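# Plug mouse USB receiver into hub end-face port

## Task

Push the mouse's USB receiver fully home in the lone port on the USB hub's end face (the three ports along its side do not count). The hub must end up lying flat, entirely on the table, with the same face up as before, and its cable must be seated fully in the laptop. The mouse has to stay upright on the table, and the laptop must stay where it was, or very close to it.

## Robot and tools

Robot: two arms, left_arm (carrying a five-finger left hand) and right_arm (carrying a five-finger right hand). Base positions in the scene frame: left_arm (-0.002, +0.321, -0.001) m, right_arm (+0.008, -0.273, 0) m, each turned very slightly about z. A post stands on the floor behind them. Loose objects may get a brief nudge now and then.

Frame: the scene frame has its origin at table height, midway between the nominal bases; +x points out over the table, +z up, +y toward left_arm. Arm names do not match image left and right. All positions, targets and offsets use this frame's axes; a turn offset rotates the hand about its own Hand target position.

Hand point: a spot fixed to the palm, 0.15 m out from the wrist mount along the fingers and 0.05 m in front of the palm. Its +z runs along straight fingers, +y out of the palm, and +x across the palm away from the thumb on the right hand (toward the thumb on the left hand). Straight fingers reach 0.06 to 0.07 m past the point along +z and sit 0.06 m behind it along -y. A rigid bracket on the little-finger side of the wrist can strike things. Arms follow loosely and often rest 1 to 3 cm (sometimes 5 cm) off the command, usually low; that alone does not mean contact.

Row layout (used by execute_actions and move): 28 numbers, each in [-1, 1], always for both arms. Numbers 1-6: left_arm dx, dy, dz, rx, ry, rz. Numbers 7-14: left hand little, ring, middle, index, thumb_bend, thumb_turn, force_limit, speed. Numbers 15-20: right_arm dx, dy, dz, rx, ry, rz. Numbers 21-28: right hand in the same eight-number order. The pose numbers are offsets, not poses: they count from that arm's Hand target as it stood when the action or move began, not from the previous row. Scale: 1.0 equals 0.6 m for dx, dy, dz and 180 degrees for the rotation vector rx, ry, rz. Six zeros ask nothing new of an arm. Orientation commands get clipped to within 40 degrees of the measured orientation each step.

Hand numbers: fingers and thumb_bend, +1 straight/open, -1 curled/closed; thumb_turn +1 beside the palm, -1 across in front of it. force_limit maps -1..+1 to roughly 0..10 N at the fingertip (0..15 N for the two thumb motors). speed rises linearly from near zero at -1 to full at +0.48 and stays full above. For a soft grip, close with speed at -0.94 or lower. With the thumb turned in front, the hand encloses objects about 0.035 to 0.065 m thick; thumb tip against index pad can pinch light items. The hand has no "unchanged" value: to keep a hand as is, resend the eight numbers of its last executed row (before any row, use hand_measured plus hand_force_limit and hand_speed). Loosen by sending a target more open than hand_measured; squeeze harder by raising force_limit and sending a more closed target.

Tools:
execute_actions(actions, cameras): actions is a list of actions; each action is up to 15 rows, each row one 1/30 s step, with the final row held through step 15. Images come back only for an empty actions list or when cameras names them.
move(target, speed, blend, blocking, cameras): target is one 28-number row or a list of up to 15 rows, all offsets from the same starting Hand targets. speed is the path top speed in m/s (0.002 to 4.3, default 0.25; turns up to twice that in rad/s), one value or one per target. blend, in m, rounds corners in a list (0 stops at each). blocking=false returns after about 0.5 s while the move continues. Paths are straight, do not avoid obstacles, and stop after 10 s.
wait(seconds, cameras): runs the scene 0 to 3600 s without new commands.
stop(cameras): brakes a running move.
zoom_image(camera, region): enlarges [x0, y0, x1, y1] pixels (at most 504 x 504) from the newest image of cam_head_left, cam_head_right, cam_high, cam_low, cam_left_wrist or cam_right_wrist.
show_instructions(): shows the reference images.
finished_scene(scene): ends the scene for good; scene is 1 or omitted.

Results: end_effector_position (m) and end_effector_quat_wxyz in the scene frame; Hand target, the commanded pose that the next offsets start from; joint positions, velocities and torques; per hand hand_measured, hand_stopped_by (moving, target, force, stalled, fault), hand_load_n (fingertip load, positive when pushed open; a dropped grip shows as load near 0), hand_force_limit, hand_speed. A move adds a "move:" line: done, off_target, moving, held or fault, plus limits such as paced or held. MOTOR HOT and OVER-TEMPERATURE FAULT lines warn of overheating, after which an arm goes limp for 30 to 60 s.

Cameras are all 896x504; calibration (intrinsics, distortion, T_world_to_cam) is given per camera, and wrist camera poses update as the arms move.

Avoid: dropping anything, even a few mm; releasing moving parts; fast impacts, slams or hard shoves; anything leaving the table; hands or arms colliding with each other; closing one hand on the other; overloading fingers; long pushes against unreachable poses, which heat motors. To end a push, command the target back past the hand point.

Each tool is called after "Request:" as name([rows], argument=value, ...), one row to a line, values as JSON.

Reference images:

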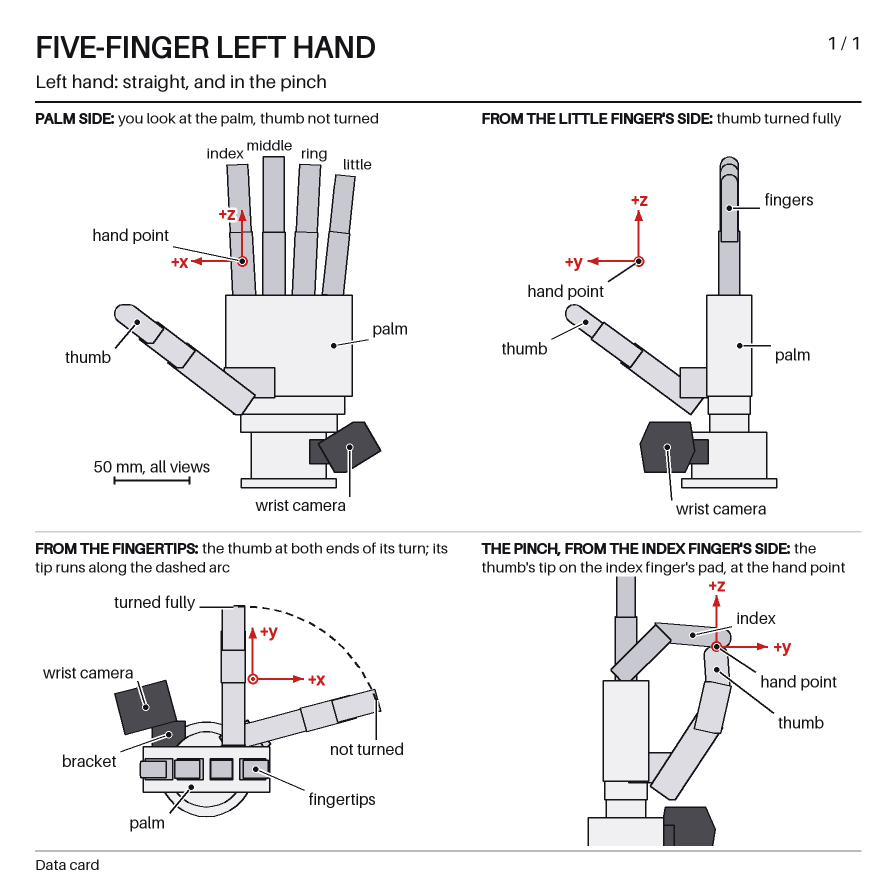

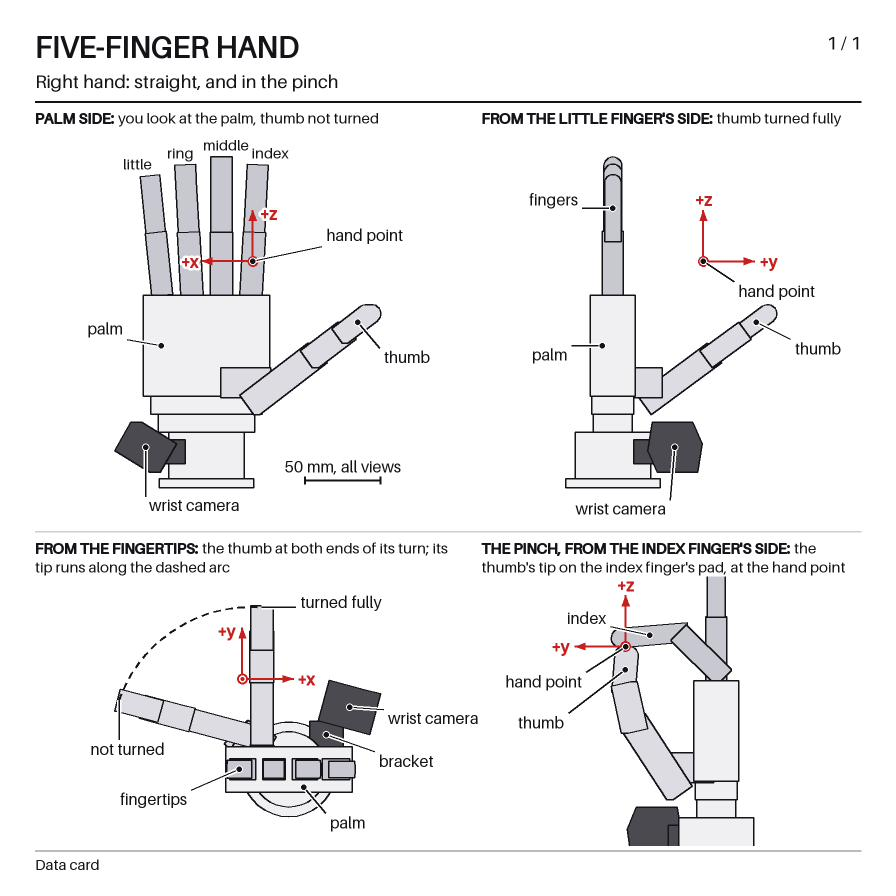

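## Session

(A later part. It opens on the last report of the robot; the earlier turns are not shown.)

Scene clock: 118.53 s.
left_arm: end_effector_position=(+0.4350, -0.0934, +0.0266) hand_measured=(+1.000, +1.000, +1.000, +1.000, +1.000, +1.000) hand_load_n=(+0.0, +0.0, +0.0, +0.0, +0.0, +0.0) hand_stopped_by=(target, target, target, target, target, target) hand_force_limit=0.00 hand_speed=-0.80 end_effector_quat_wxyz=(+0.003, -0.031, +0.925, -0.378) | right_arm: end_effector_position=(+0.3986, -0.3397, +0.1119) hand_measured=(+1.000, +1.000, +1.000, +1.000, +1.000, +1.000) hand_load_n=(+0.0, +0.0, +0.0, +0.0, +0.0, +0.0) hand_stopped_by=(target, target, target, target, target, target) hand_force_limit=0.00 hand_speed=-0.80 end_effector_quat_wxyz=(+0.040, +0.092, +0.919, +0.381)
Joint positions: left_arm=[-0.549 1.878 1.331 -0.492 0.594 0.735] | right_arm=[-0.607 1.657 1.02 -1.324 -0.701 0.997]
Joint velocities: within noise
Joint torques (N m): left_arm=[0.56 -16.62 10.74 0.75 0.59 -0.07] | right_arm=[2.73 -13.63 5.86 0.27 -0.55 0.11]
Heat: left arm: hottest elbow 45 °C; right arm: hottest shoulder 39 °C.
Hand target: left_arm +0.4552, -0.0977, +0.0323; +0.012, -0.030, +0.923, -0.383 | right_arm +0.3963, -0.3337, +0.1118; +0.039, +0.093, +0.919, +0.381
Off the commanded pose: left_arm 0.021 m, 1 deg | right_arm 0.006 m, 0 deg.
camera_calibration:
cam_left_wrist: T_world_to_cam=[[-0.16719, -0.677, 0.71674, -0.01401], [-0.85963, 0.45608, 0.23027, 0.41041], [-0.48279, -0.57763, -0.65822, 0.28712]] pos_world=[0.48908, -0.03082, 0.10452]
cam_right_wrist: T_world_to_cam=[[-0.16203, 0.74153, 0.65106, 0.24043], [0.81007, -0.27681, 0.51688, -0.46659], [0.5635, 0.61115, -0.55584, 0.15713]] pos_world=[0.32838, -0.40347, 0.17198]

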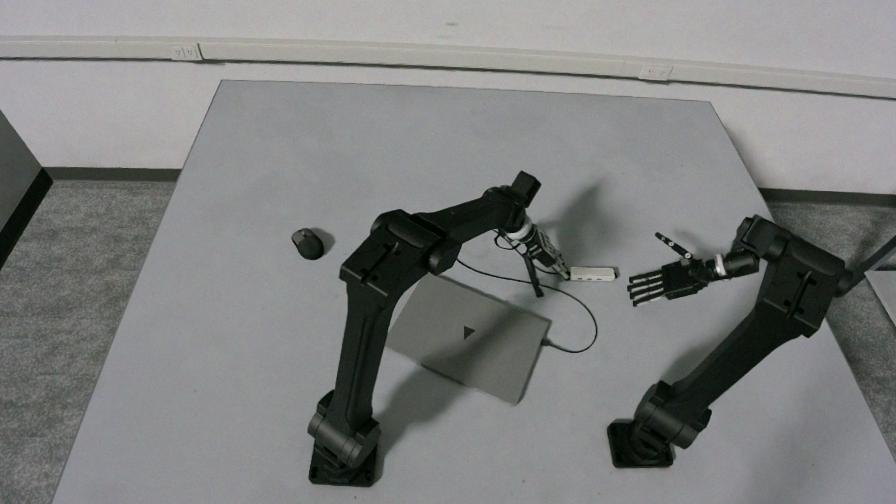

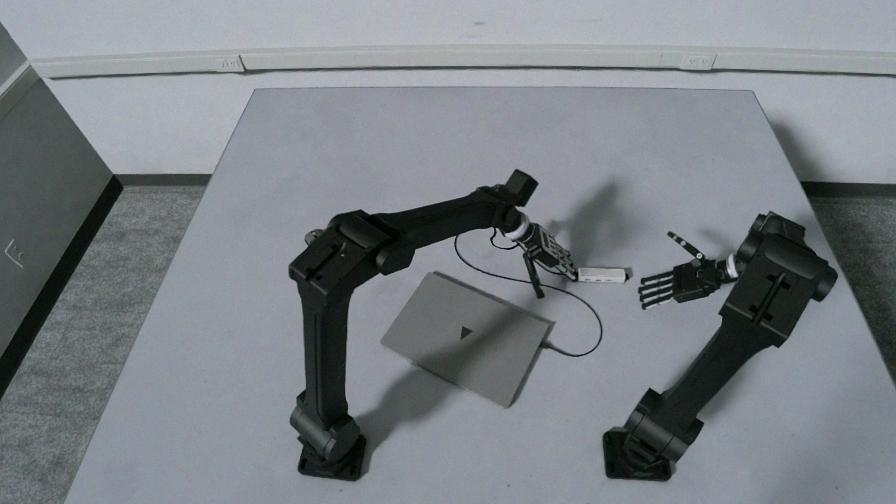

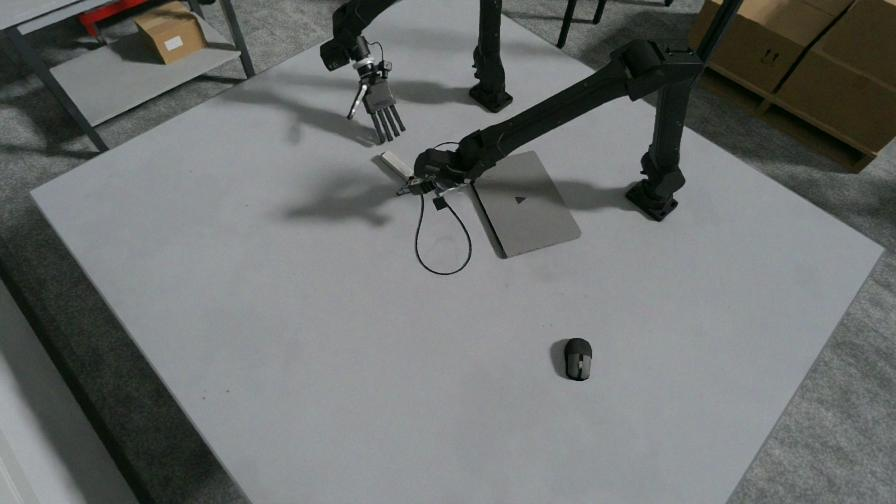

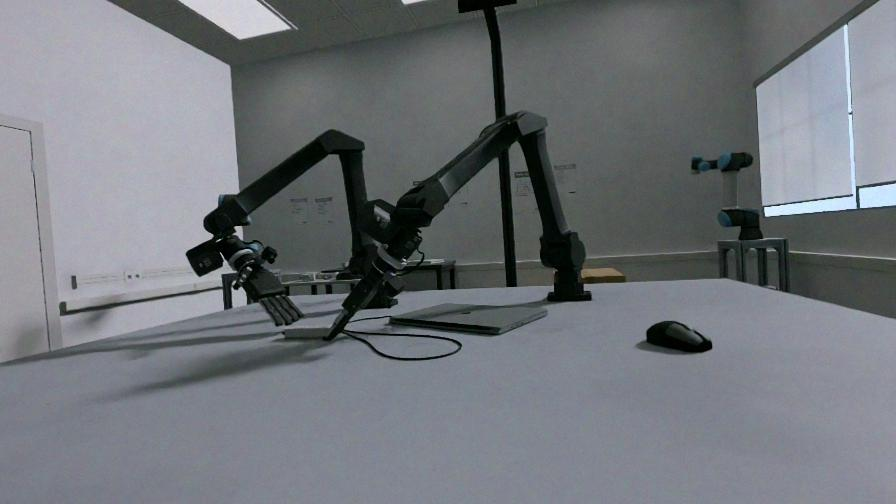

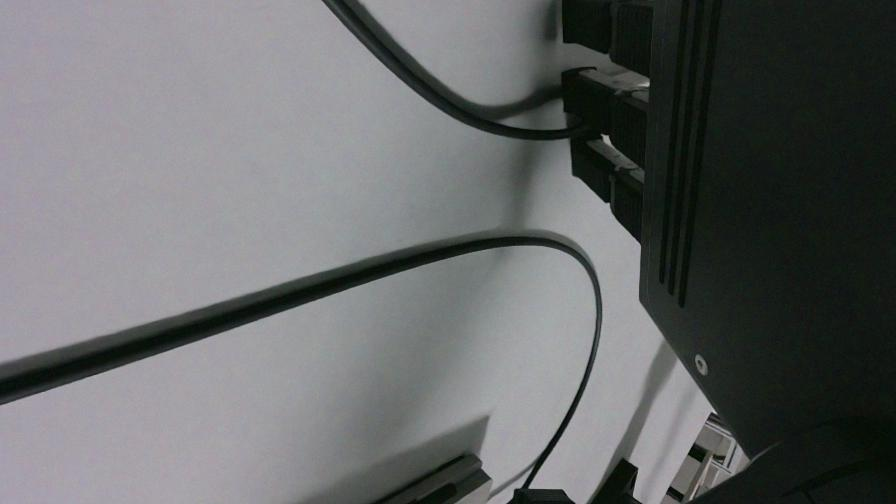

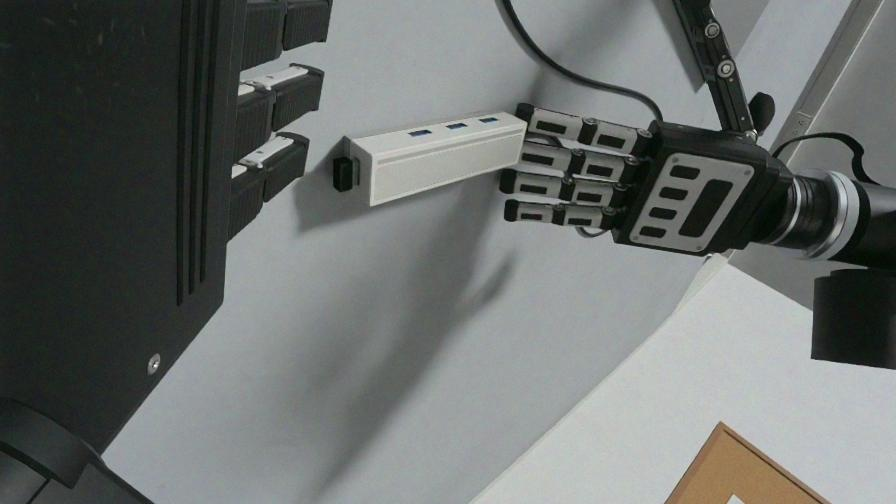

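Request:
move(target=[0,0,0,0,0,0,1,1,1,1,1,1,0,-0.8,0.083,-0.012,0.0,0,0,0.065,1,1,1,1,1,1,0,-0.8], cameras=["cam_head_left","cam_right_wrist","cam_left_wrist","cam_low"], speed=0.08)

Request:
zoom_image(camera="cam_head_left", region=[530, 230, 690, 330])

Request:
zoom_image(camera="cam_right_wrist", region=[220, 0, 540, 200])

Scene clock: 123.83 s.
left_arm: end_effector_position=(+0.4350, -0.0934, +0.0266) hand_measured=(+1.000, +1.000, +1.000, +1.000, +1.000, +1.000) hand_load_n=(+0.0, +0.0, +0.0, +0.0, +0.0, +0.0) hand_stopped_by=(target, target, target, target, target, target) hand_force_limit=0.00 hand_speed=-0.80 end_effector_quat_wxyz=(+0.003, -0.031, +0.925, -0.378) | right_arm: end_effector_position=(+0.4350, -0.3377, +0.1136) hand_measured=(+1.000, +1.000, +1.000, +1.000, +1.000, +1.000) hand_load_n=(+0.0, +0.0, +0.0, +0.0, +0.0, +0.0) hand_stopped_by=(target, target, target, target, target, target) hand_force_limit=0.00 hand_speed=-0.80 end_effector_quat_wxyz=(-0.001, +0.010, +0.923, +0.384)
Joint positions: left_arm=[-0.549 1.878 1.331 -0.492 0.594 0.735] | right_arm=[-0.531 1.81 1.231 -1.472 -0.652 0.873]
Joint torques (N m): left_arm=[0.56 -16.62 10.76 0.75 0.59 -0.07] | right_arm=[1.67 -11.87 10.92 -0.36 -0.32 -0.12]
Heat: left arm: hottest elbow 45 °C; right arm: hottest shoulder 39 °C.
Hand target: left_arm +0.4552, -0.0977, +0.0323; +0.012, -0.030, +0.923, -0.383 | right_arm +0.4460, -0.3406, +0.1117; -0.001, -0.001, +0.924, +0.383
Off the commanded pose: left_arm 0.021 m, 1 deg | right_arm 0.012 m, 1 deg.
move: off_target (right_arm)
cam_left_wrist: T_world_to_cam=[[-0.16719, -0.677, 0.71674, -0.01401], [-0.85963, 0.45608, 0.23027, 0.41041], [-0.48279, -0.57763, -0.65822, 0.28712]] pos_world=[0.48908, -0.03082, 0.10452]
cam_right_wrist: T_world_to_cam=[[-0.28656, 0.69773, 0.65656, 0.28249], [0.85335, -0.12565, 0.50597, -0.46291], [0.43552, 0.70526, -0.5594, 0.22421]] pos_world=[0.37832, -0.41339, 0.17417]
Images, in order (width x height): cam_head_left 896x504, cam_low 896x504, cam_left_wrist 896x504, cam_right_wrist 896x504.

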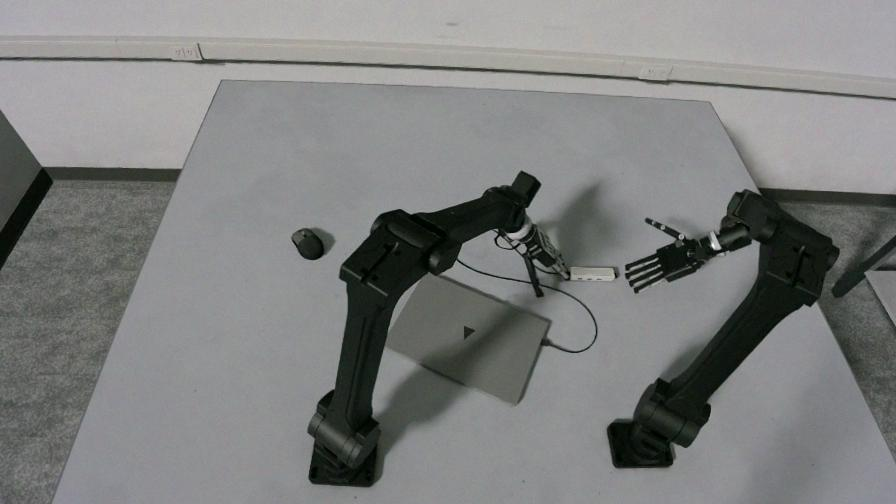

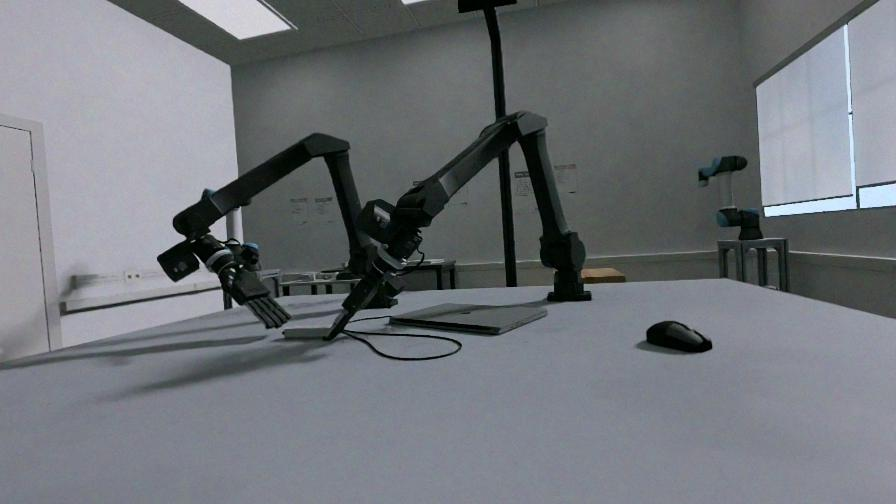

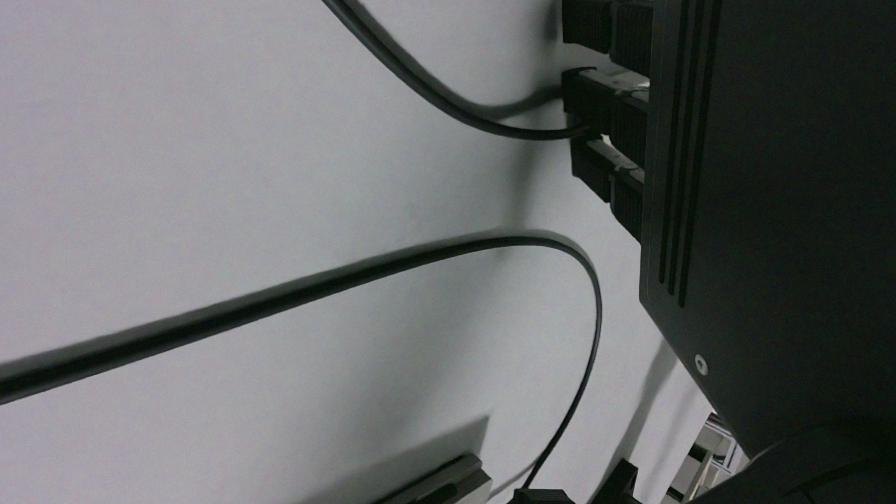

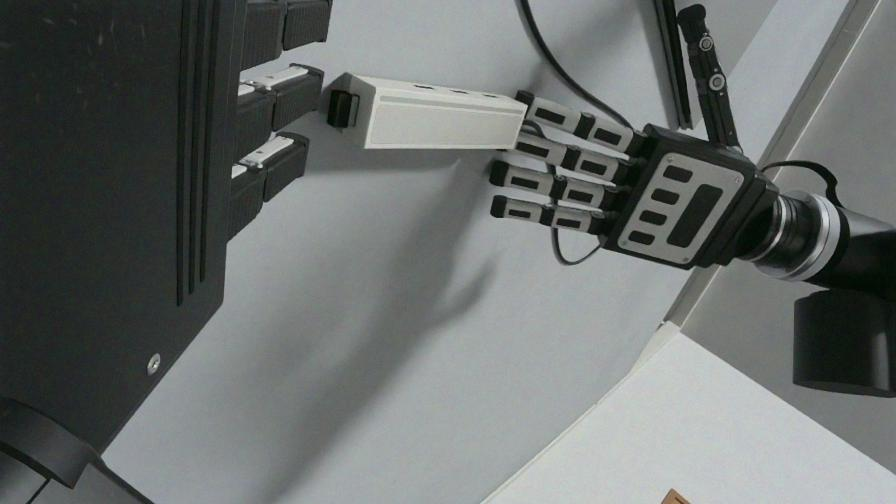

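Scaled by 3.150 from the camera's image (finer frame: 1280x720).

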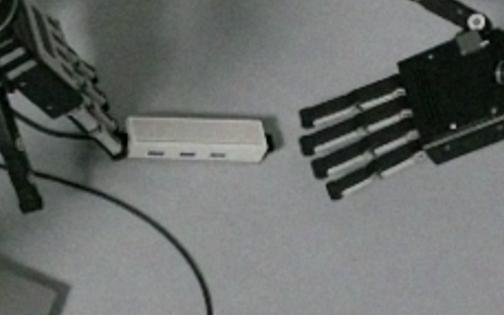

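Scaled by 1.575 from the camera's image (finer frame: 1280x720).

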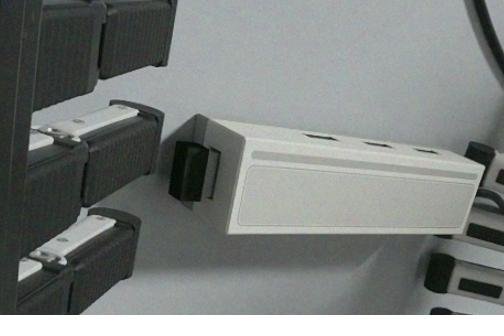

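Request:
move(target=[0,0,0,0,0,0,1,1,1,1,1,1,0,-0.8,0.01,0.0,-0.035,0,0,0,1,1,1,1,1,1,0,-0.8], cameras=["cam_head_left","cam_right_wrist","cam_low"], speed=0.05)

Request:
zoom_image(camera="cam_head_left", region=[530, 230, 690, 330])

Request:
zoom_image(camera="cam_right_wrist", region=[220, 0, 540, 200])

Request:
zoom_image(camera="cam_low", region=[220, 270, 360, 360])

Scene clock: 126.37 s.
left_arm: end_effector_position=(+0.4350, -0.0934, +0.0266) hand_measured=(+1.000, +1.000, +1.000, +1.000, +1.000, +1.000) hand_load_n=(+0.0, +0.0, +0.0, +0.0, +0.0, +0.0) hand_stopped_by=(target, target, target, target, target, target) hand_force_limit=0.00 hand_speed=-0.80 end_effector_quat_wxyz=(+0.003, -0.031, +0.925, -0.378) | right_arm: end_effector_position=(+0.4385, -0.3373, +0.0947) hand_measured=(+1.000, +1.000, +1.000, +1.000, +1.000, +1.000) hand_load_n=(+0.0, +0.0, -0.5, +0.0, +0.0, +0.0) hand_stopped_by=(target, target, target, target, target, target) hand_force_limit=0.00 hand_speed=-0.80 end_effector_quat_wxyz=(-0.007, +0.009, +0.922, +0.387)
Joint positions: left_arm=[-0.549 1.878 1.331 -0.492 0.594 0.735] | right_arm=[-0.526 1.853 1.232 -1.443 -0.652 0.873]
Joint torques (N m): left_arm=[0.56 -16.62 10.74 0.75 0.59 -0.07] | right_arm=[0.97 -12.51 10.45 -0.01 -0.41 -0.06]
Heat: left arm: hottest elbow 46 °C; right arm: hottest elbow 39 °C.
Hand target: left_arm +0.4552, -0.0977, +0.0323; +0.012, -0.030, +0.923, -0.383 | right_arm +0.4521, -0.3408, +0.0909; -0.001, -0.001, +0.924, +0.383
Off the commanded pose: left_arm 0.021 m, 1 deg | right_arm 0.015 m, 1 deg.
move: off_target (right_arm)
cam_right_wrist: T_world_to_cam=[[-0.2831, 0.69154, 0.66455, 0.29128], [0.85962, -0.12433, 0.49558, -0.45746], [0.42534, 0.71156, -0.55927, 0.21837]] pos_world=[0.38282, -0.41369, 0.15527]
Images, in order (width x height): cam_head_left 896x504, cam_low 896x504, cam_right_wrist 896x504.

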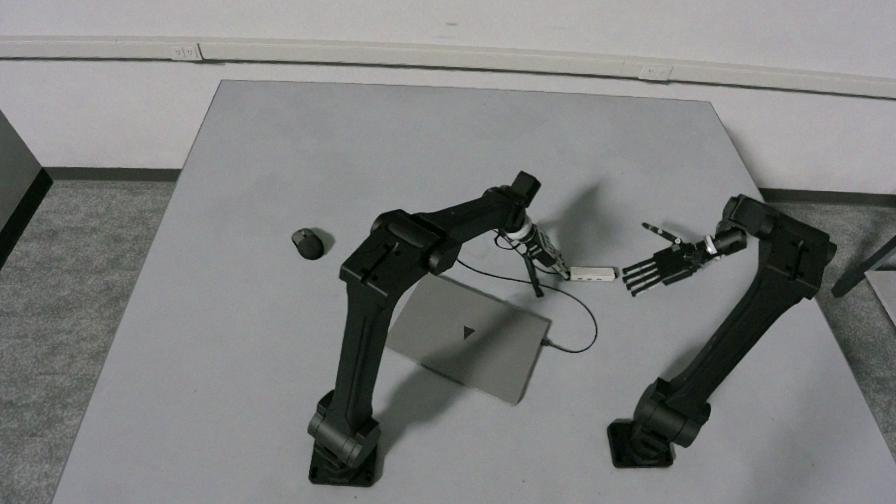

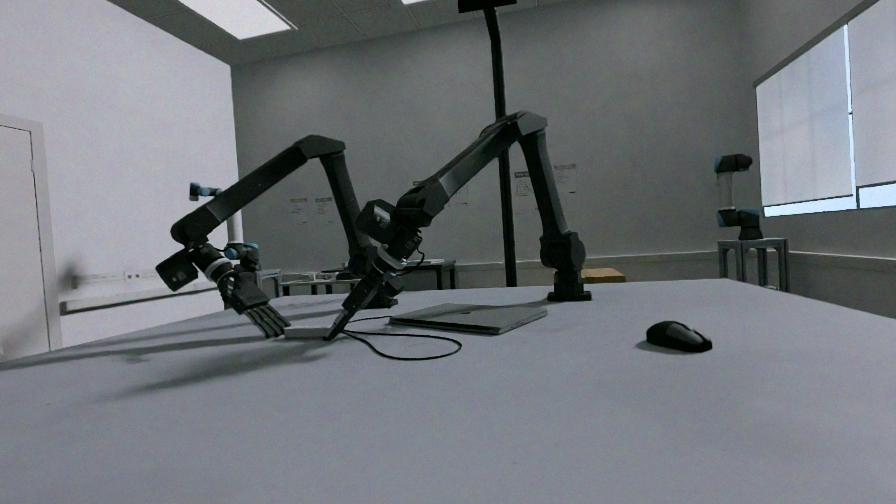

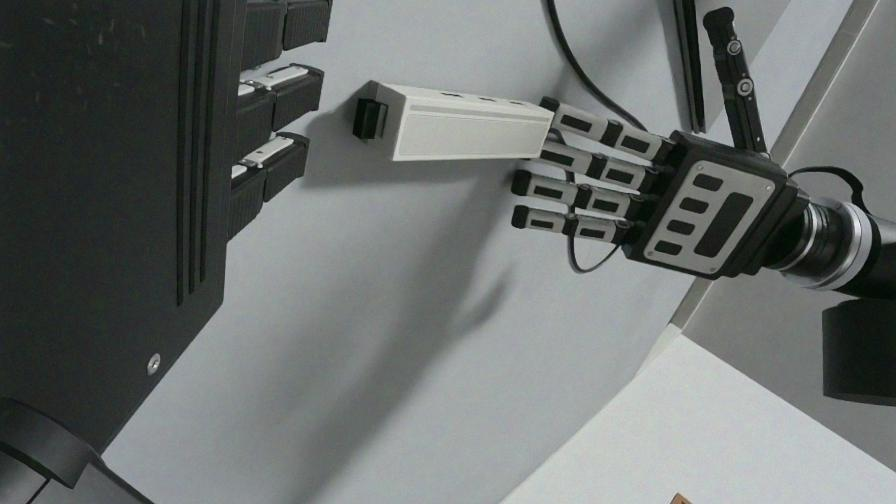

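Scaled by 3.150 from the camera's image (finer frame: 1280x720).

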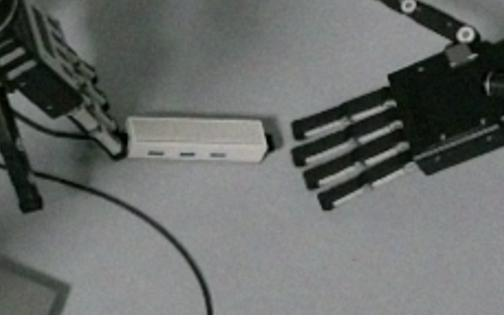

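Scaled by 1.575 from the camera's image (finer frame: 1280x720).

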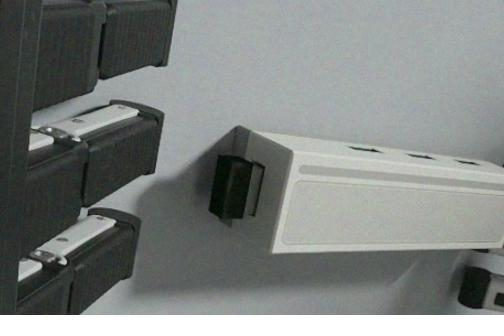

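Scaled by 3.600 from the camera's image (finer frame: 1280x720).

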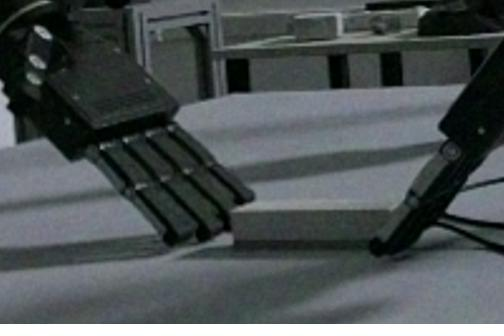

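Request:
move(target=[0,0,0,0,0,0,1,1,1,1,1,1,0,-0.8,0.017,0.012,0.006,0,0,0,1,1,1,1,1,1,0,-0.8], cameras=["cam_head_left","cam_right_wrist","cam_low"], speed=0.05)

Request:
zoom_image(camera="cam_head_left", region=[530, 230, 690, 330])

Request:
zoom_image(camera="cam_right_wrist", region=[220, 0, 540, 200])

Request:
zoom_image(camera="cam_low", region=[220, 270, 360, 360])

Scene clock: 128.57 s.
left_arm: end_effector_position=(+0.4350, -0.0934, +0.0266) hand_measured=(+1.000, +1.000, +1.000, +1.000, +1.000, +1.000) hand_load_n=(-0.5, +0.0, +0.0, +0.0, +0.0, +0.0) hand_stopped_by=(target, target, target, target, target, target) hand_force_limit=0.00 hand_speed=-0.80 end_effector_quat_wxyz=(+0.003, -0.031, +0.925, -0.378) | right_arm: end_effector_position=(+0.4471, -0.3285, +0.0990) hand_measured=(+1.000, +1.000, +1.000, +1.000, +1.000, +1.000) hand_load_n=(+0.5, +0.0, +0.0, +0.0, -0.5, +0.0) hand_stopped_by=(target, target, target, target, target, target) hand_force_limit=0.00 hand_speed=-0.80 end_effector_quat_wxyz=(-0.004, -0.002, +0.923, +0.386)
Joint positions: left_arm=[-0.549 1.878 1.331 -0.492 0.594 0.735] | right_arm=[-0.499 1.853 1.248 -1.441 -0.661 0.88]
Joint torques (N m): left_arm=[0.56 -16.62 10.74 0.75 0.59 -0.08] | right_arm=[0.97 -11.16 10.8 0.1 -0.54 0.12]
Heat: left arm: hottest elbow 46 °C; right arm: hottest elbow 39 °C.
Hand target: left_arm +0.4552, -0.0977, +0.0323; +0.012, -0.030, +0.923, -0.383 | right_arm +0.4622, -0.3335, +0.0944; -0.001, -0.001, +0.924, +0.383
Off the commanded pose: left_arm 0.021 m, 1 deg | right_arm 0.017 m, 1 deg.
move: off_target (right_arm)
cam_right_wrist: T_world_to_cam=[[-0.30459, 0.68806, 0.65863, 0.29389], [0.8545, -0.10809, 0.50809, -0.45965], [0.42079, 0.71756, -0.55502, 0.21458]] pos_world=[0.39199, -0.40587, 0.15908]
Images, in order (width x height): cam_head_left 896x504, cam_low 896x504, cam_right_wrist 896x504.

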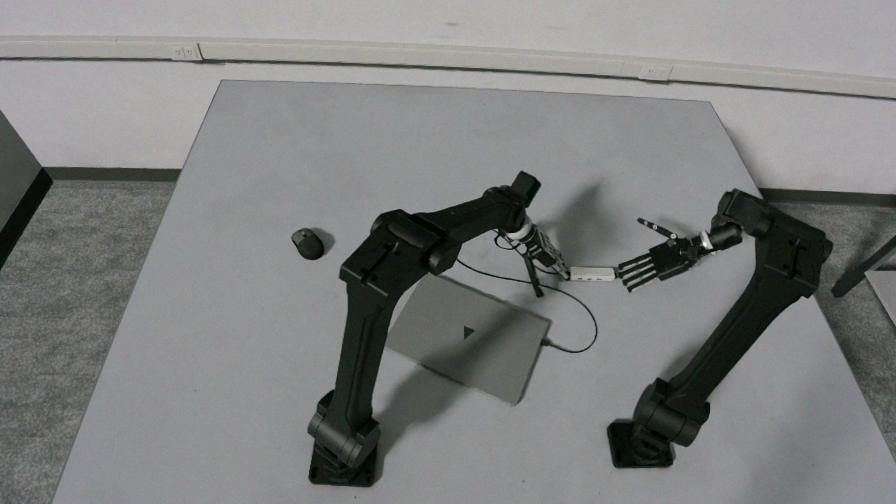

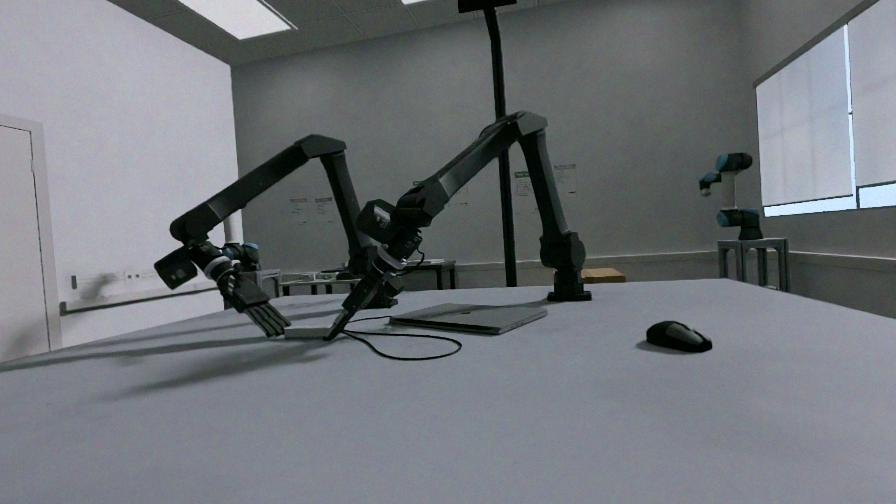

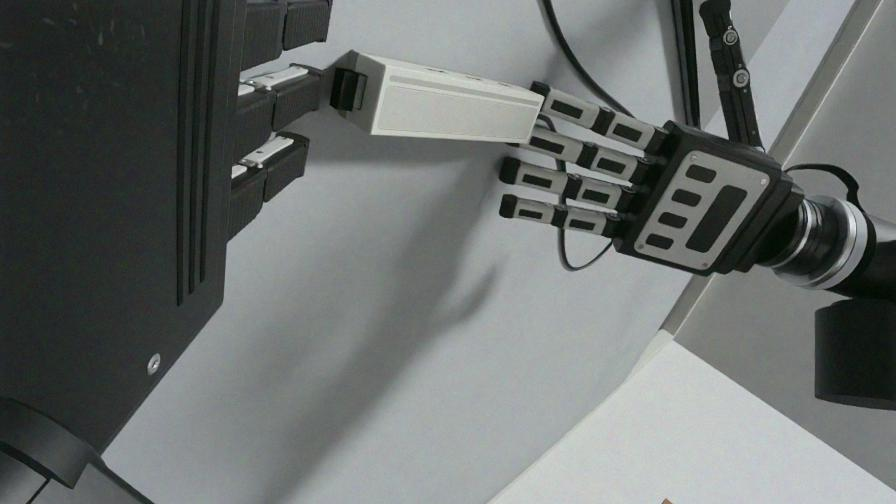

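Scaled by 3.150 from the camera's image (finer frame: 1280x720).

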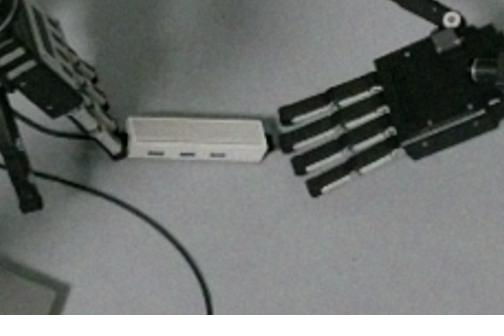

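Scaled by 1.575 from the camera's image (finer frame: 1280x720).

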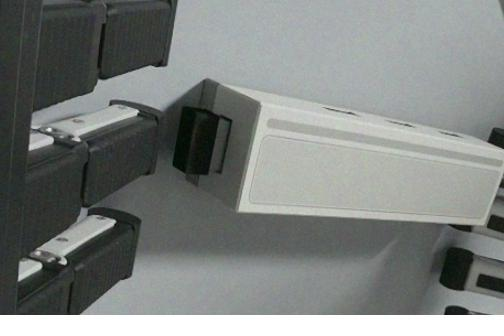

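Scaled by 3.600 from the camera's image (finer frame: 1280x720).

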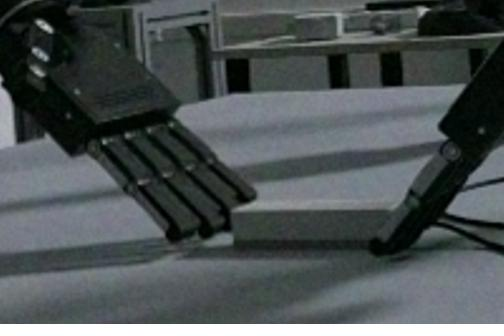

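Request:
move(target=[0,0,0,0,0,0,1,1,1,1,1,1,0,-0.8,0.0,0.025,0.0,0,0,0,1,1,1,1,1,1,0,-0.8], cameras=["cam_head_left","cam_right_wrist","cam_left_wrist"], speed=0.03)

Request:
zoom_image(camera="cam_head_left", region=[530, 230, 690, 330])

Request:
zoom_image(camera="cam_right_wrist", region=[220, 0, 540, 200])

Scene clock: 131.03 s.
left_arm: end_effector_position=(+0.4350, -0.0934, +0.0266) hand_measured=(+1.000, +1.000, +1.000, +1.000, +1.000, +1.000) hand_load_n=(+0.0, +0.0, +0.0, +0.0, +0.0, -0.5) hand_stopped_by=(target, target, target, target, target, target) hand_force_limit=0.00 hand_speed=-0.80 end_effector_quat_wxyz=(+0.003, -0.031, +0.925, -0.378) | right_arm: end_effector_position=(+0.4555, -0.3195, +0.0975) hand_measured=(+1.000, +1.000, +1.000, +1.000, +1.000, +1.000) hand_load_n=(+0.0, +0.0, +0.0, +0.0, +0.0, +0.0) hand_stopped_by=(target, target, target, target, target, target) hand_force_limit=0.00 hand_speed=-0.80 end_effector_quat_wxyz=(+0.000, -0.002, +0.923, +0.384)
Joint positions: left_arm=[-0.549 1.878 1.331 -0.492 0.594 0.735] | right_arm=[-0.474 1.853 1.248 -1.414 -0.672 0.911]
Joint torques (N m): left_arm=[0.56 -16.62 10.76 0.75 0.59 -0.07] | right_arm=[1.9 -14.1 8.28 0.09 -0.54 0.18]
Heat: left arm: hottest elbow 46 °C; right arm: hottest elbow 39 °C.
Hand target: left_arm +0.4552, -0.0977, +0.0323; +0.012, -0.030, +0.923, -0.383 | right_arm +0.4622, -0.3185, +0.0944; -0.001, -0.001, +0.924, +0.383
Off the commanded pose: left_arm 0.021 m, 1 deg | right_arm 0.007 m, 0 deg.
move: done
cam_left_wrist: T_world_to_cam=[[-0.16719, -0.677, 0.71674, -0.01401], [-0.85963, 0.45608, 0.23027, 0.41041], [-0.48279, -0.57763, -0.65822, 0.28712]] pos_world=[0.48908, -0.03082, 0.10452]
cam_right_wrist: T_world_to_cam=[[-0.30765, 0.69163, 0.65345, 0.2943], [0.85085, -0.10744, 0.5143, -0.46375], [0.42591, 0.71422, -0.55542, 0.20036]] pos_world=[0.39979, -0.39647, 0.15748]
Images, in order (width x height): cam_head_left 896x504, cam_left_wrist 896x504, cam_right_wrist 896x504.

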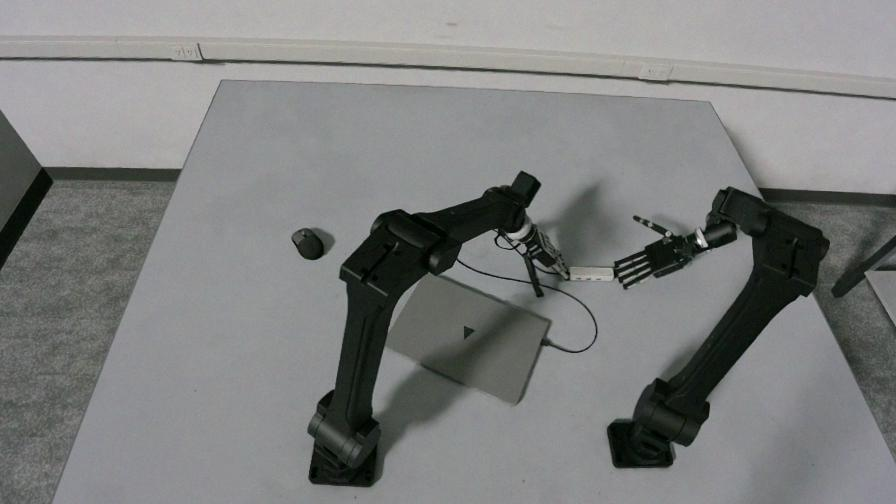

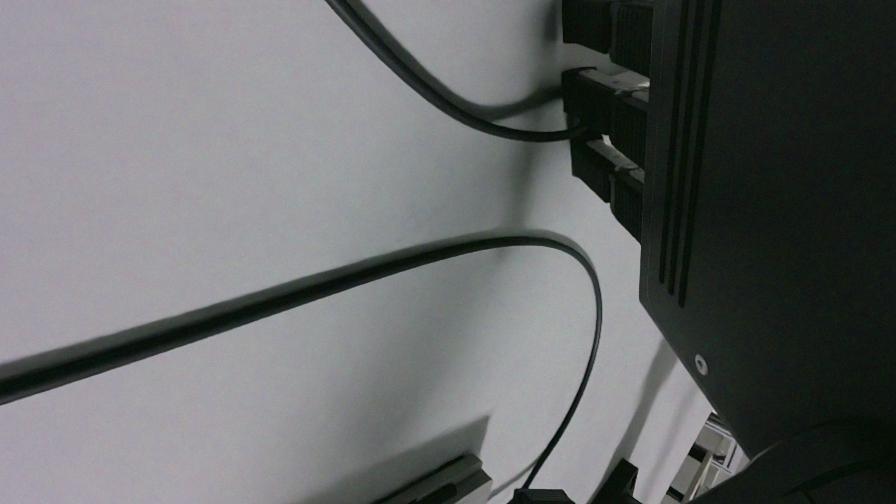

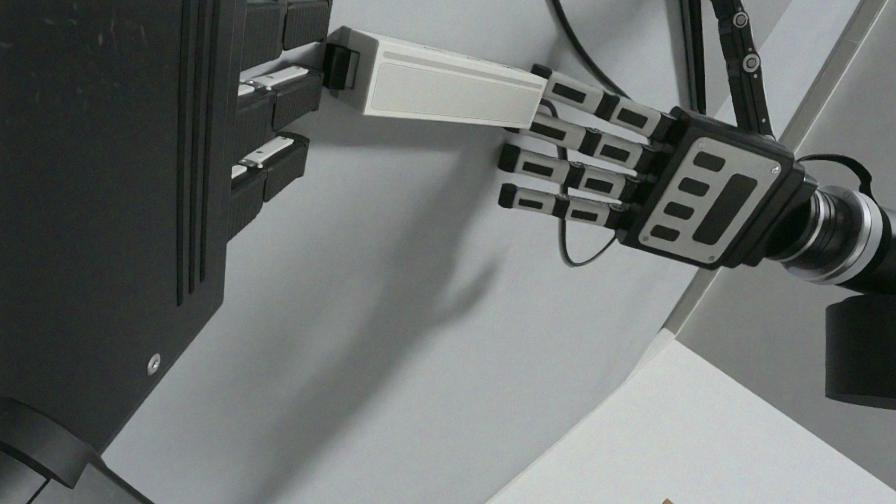

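Scaled by 3.150 from the camera's image (finer frame: 1280x720).

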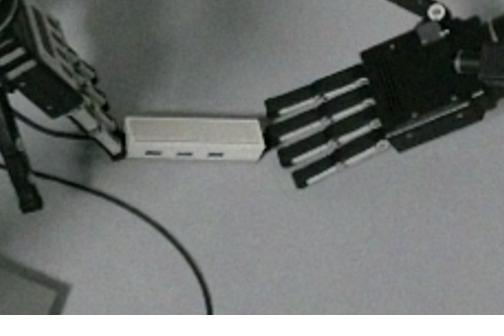

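Scaled by 1.575 from the camera's image (finer frame: 1280x720).

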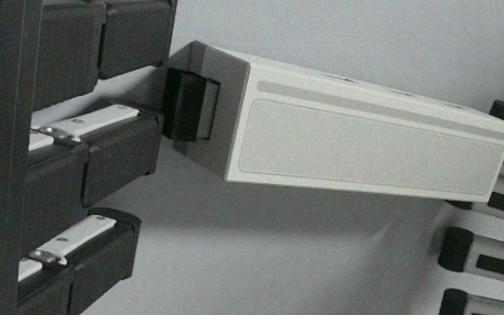

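Request:
move([
  [0,0,0,0,0,0,1,1,1,1,1,1,0,-0.8,-0.035,-0.035,0.0,0,0,0,1,1,1,1,1,1,0,-0.8],
  [0,0,0,0,0,0,1,1,1,1,1,1,0,-0.8,-0.022,-0.012,0.0,0,0,0,1,1,1,1,1,1,0,-0.8],
], cameras=["cam_head_left","cam_right_wrist"], speed=0.04)

Request:
zoom_image(camera="cam_head_left", region=[530, 230, 690, 330])

Request:
zoom_image(camera="cam_right_wrist", region=[220, 0, 540, 200])

Scene clock: 134.43 s.
left_arm: end_effector_position=(+0.4350, -0.0934, +0.0266) hand_measured=(+1.000, +1.000, +1.000, +1.000, +1.000, +1.000) hand_load_n=(+0.0, +0.0, +0.0, +0.0, +0.5, +0.0) hand_stopped_by=(target, target, target, target, target, target) hand_force_limit=0.00 hand_speed=-0.80 end_effector_quat_wxyz=(+0.003, -0.031, +0.925, -0.378) | right_arm: end_effector_position=(+0.4496, -0.3298, +0.0973) hand_measured=(+1.000, +1.000, +1.000, +1.000, +1.000, +1.000) hand_load_n=(+0.0, +0.0, +0.0, +0.0, +0.0, +0.0) hand_stopped_by=(target, target, target, target, target, target) hand_force_limit=0.00 hand_speed=-0.80 end_effector_quat_wxyz=(+0.003, -0.005, +0.924, +0.382)
Joint positions: left_arm=[-0.549 1.878 1.331 -0.492 0.594 0.735] | right_arm=[-0.499 1.853 1.248 -1.423 -0.661 0.88]
Joint torques (N m): left_arm=[0.56 -16.62 10.74 0.75 0.59 -0.07] | right_arm=[1.08 -14.39 6.34 0.08 -0.5 0.1]
Heat: left arm: hottest elbow 46 °C; right arm: hottest elbow 39 °C.
Hand target: left_arm +0.4552, -0.0977, +0.0323; +0.012, -0.030, +0.923, -0.383 | right_arm +0.4490, -0.3257, +0.0944; -0.001, -0.001, +0.924, +0.383
Off the commanded pose: left_arm 0.021 m, 1 deg | right_arm 0.005 m, 1 deg.
move: done
cam_right_wrist: T_world_to_cam=[[-0.31457, 0.69383, 0.6478, 0.30407], [0.84668, -0.10346, 0.52195, -0.45734], [0.42917, 0.71267, -0.55491, 0.20805]] pos_world=[0.39358, -0.40657, 0.15718]

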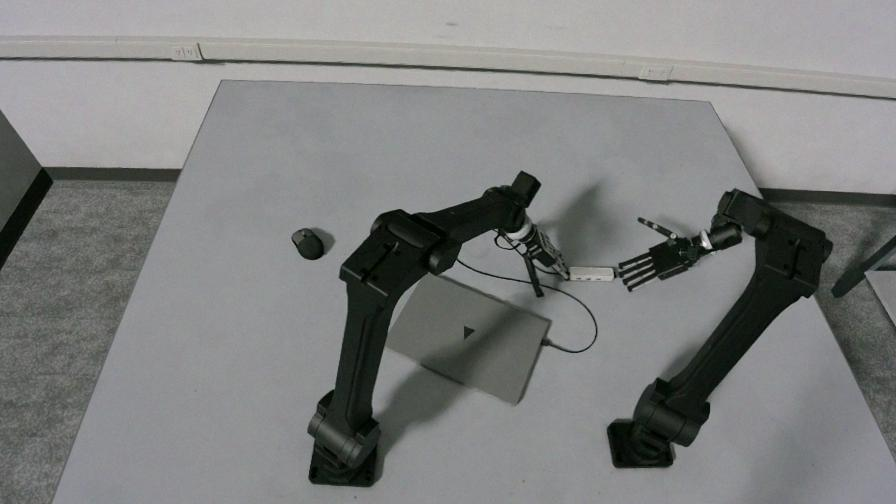

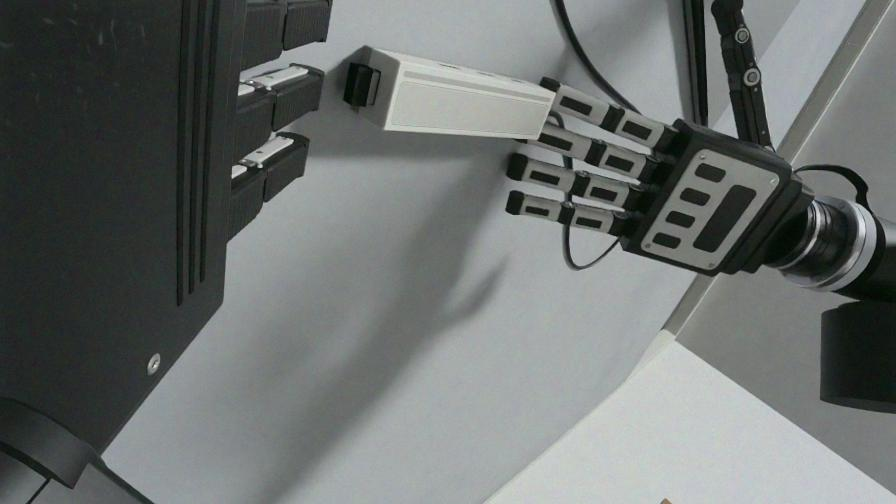

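Scaled by 3.150 from the camera's image (finer frame: 1280x720).

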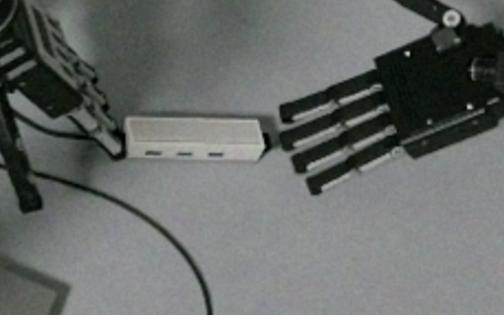

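Scaled by 1.575 from the camera's image (finer frame: 1280x720).

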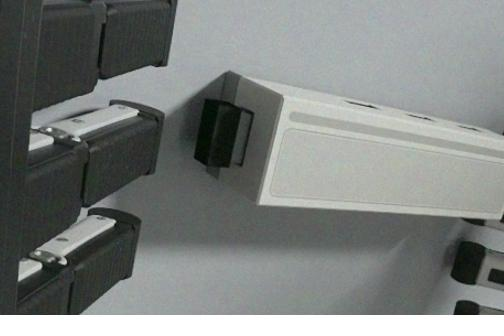

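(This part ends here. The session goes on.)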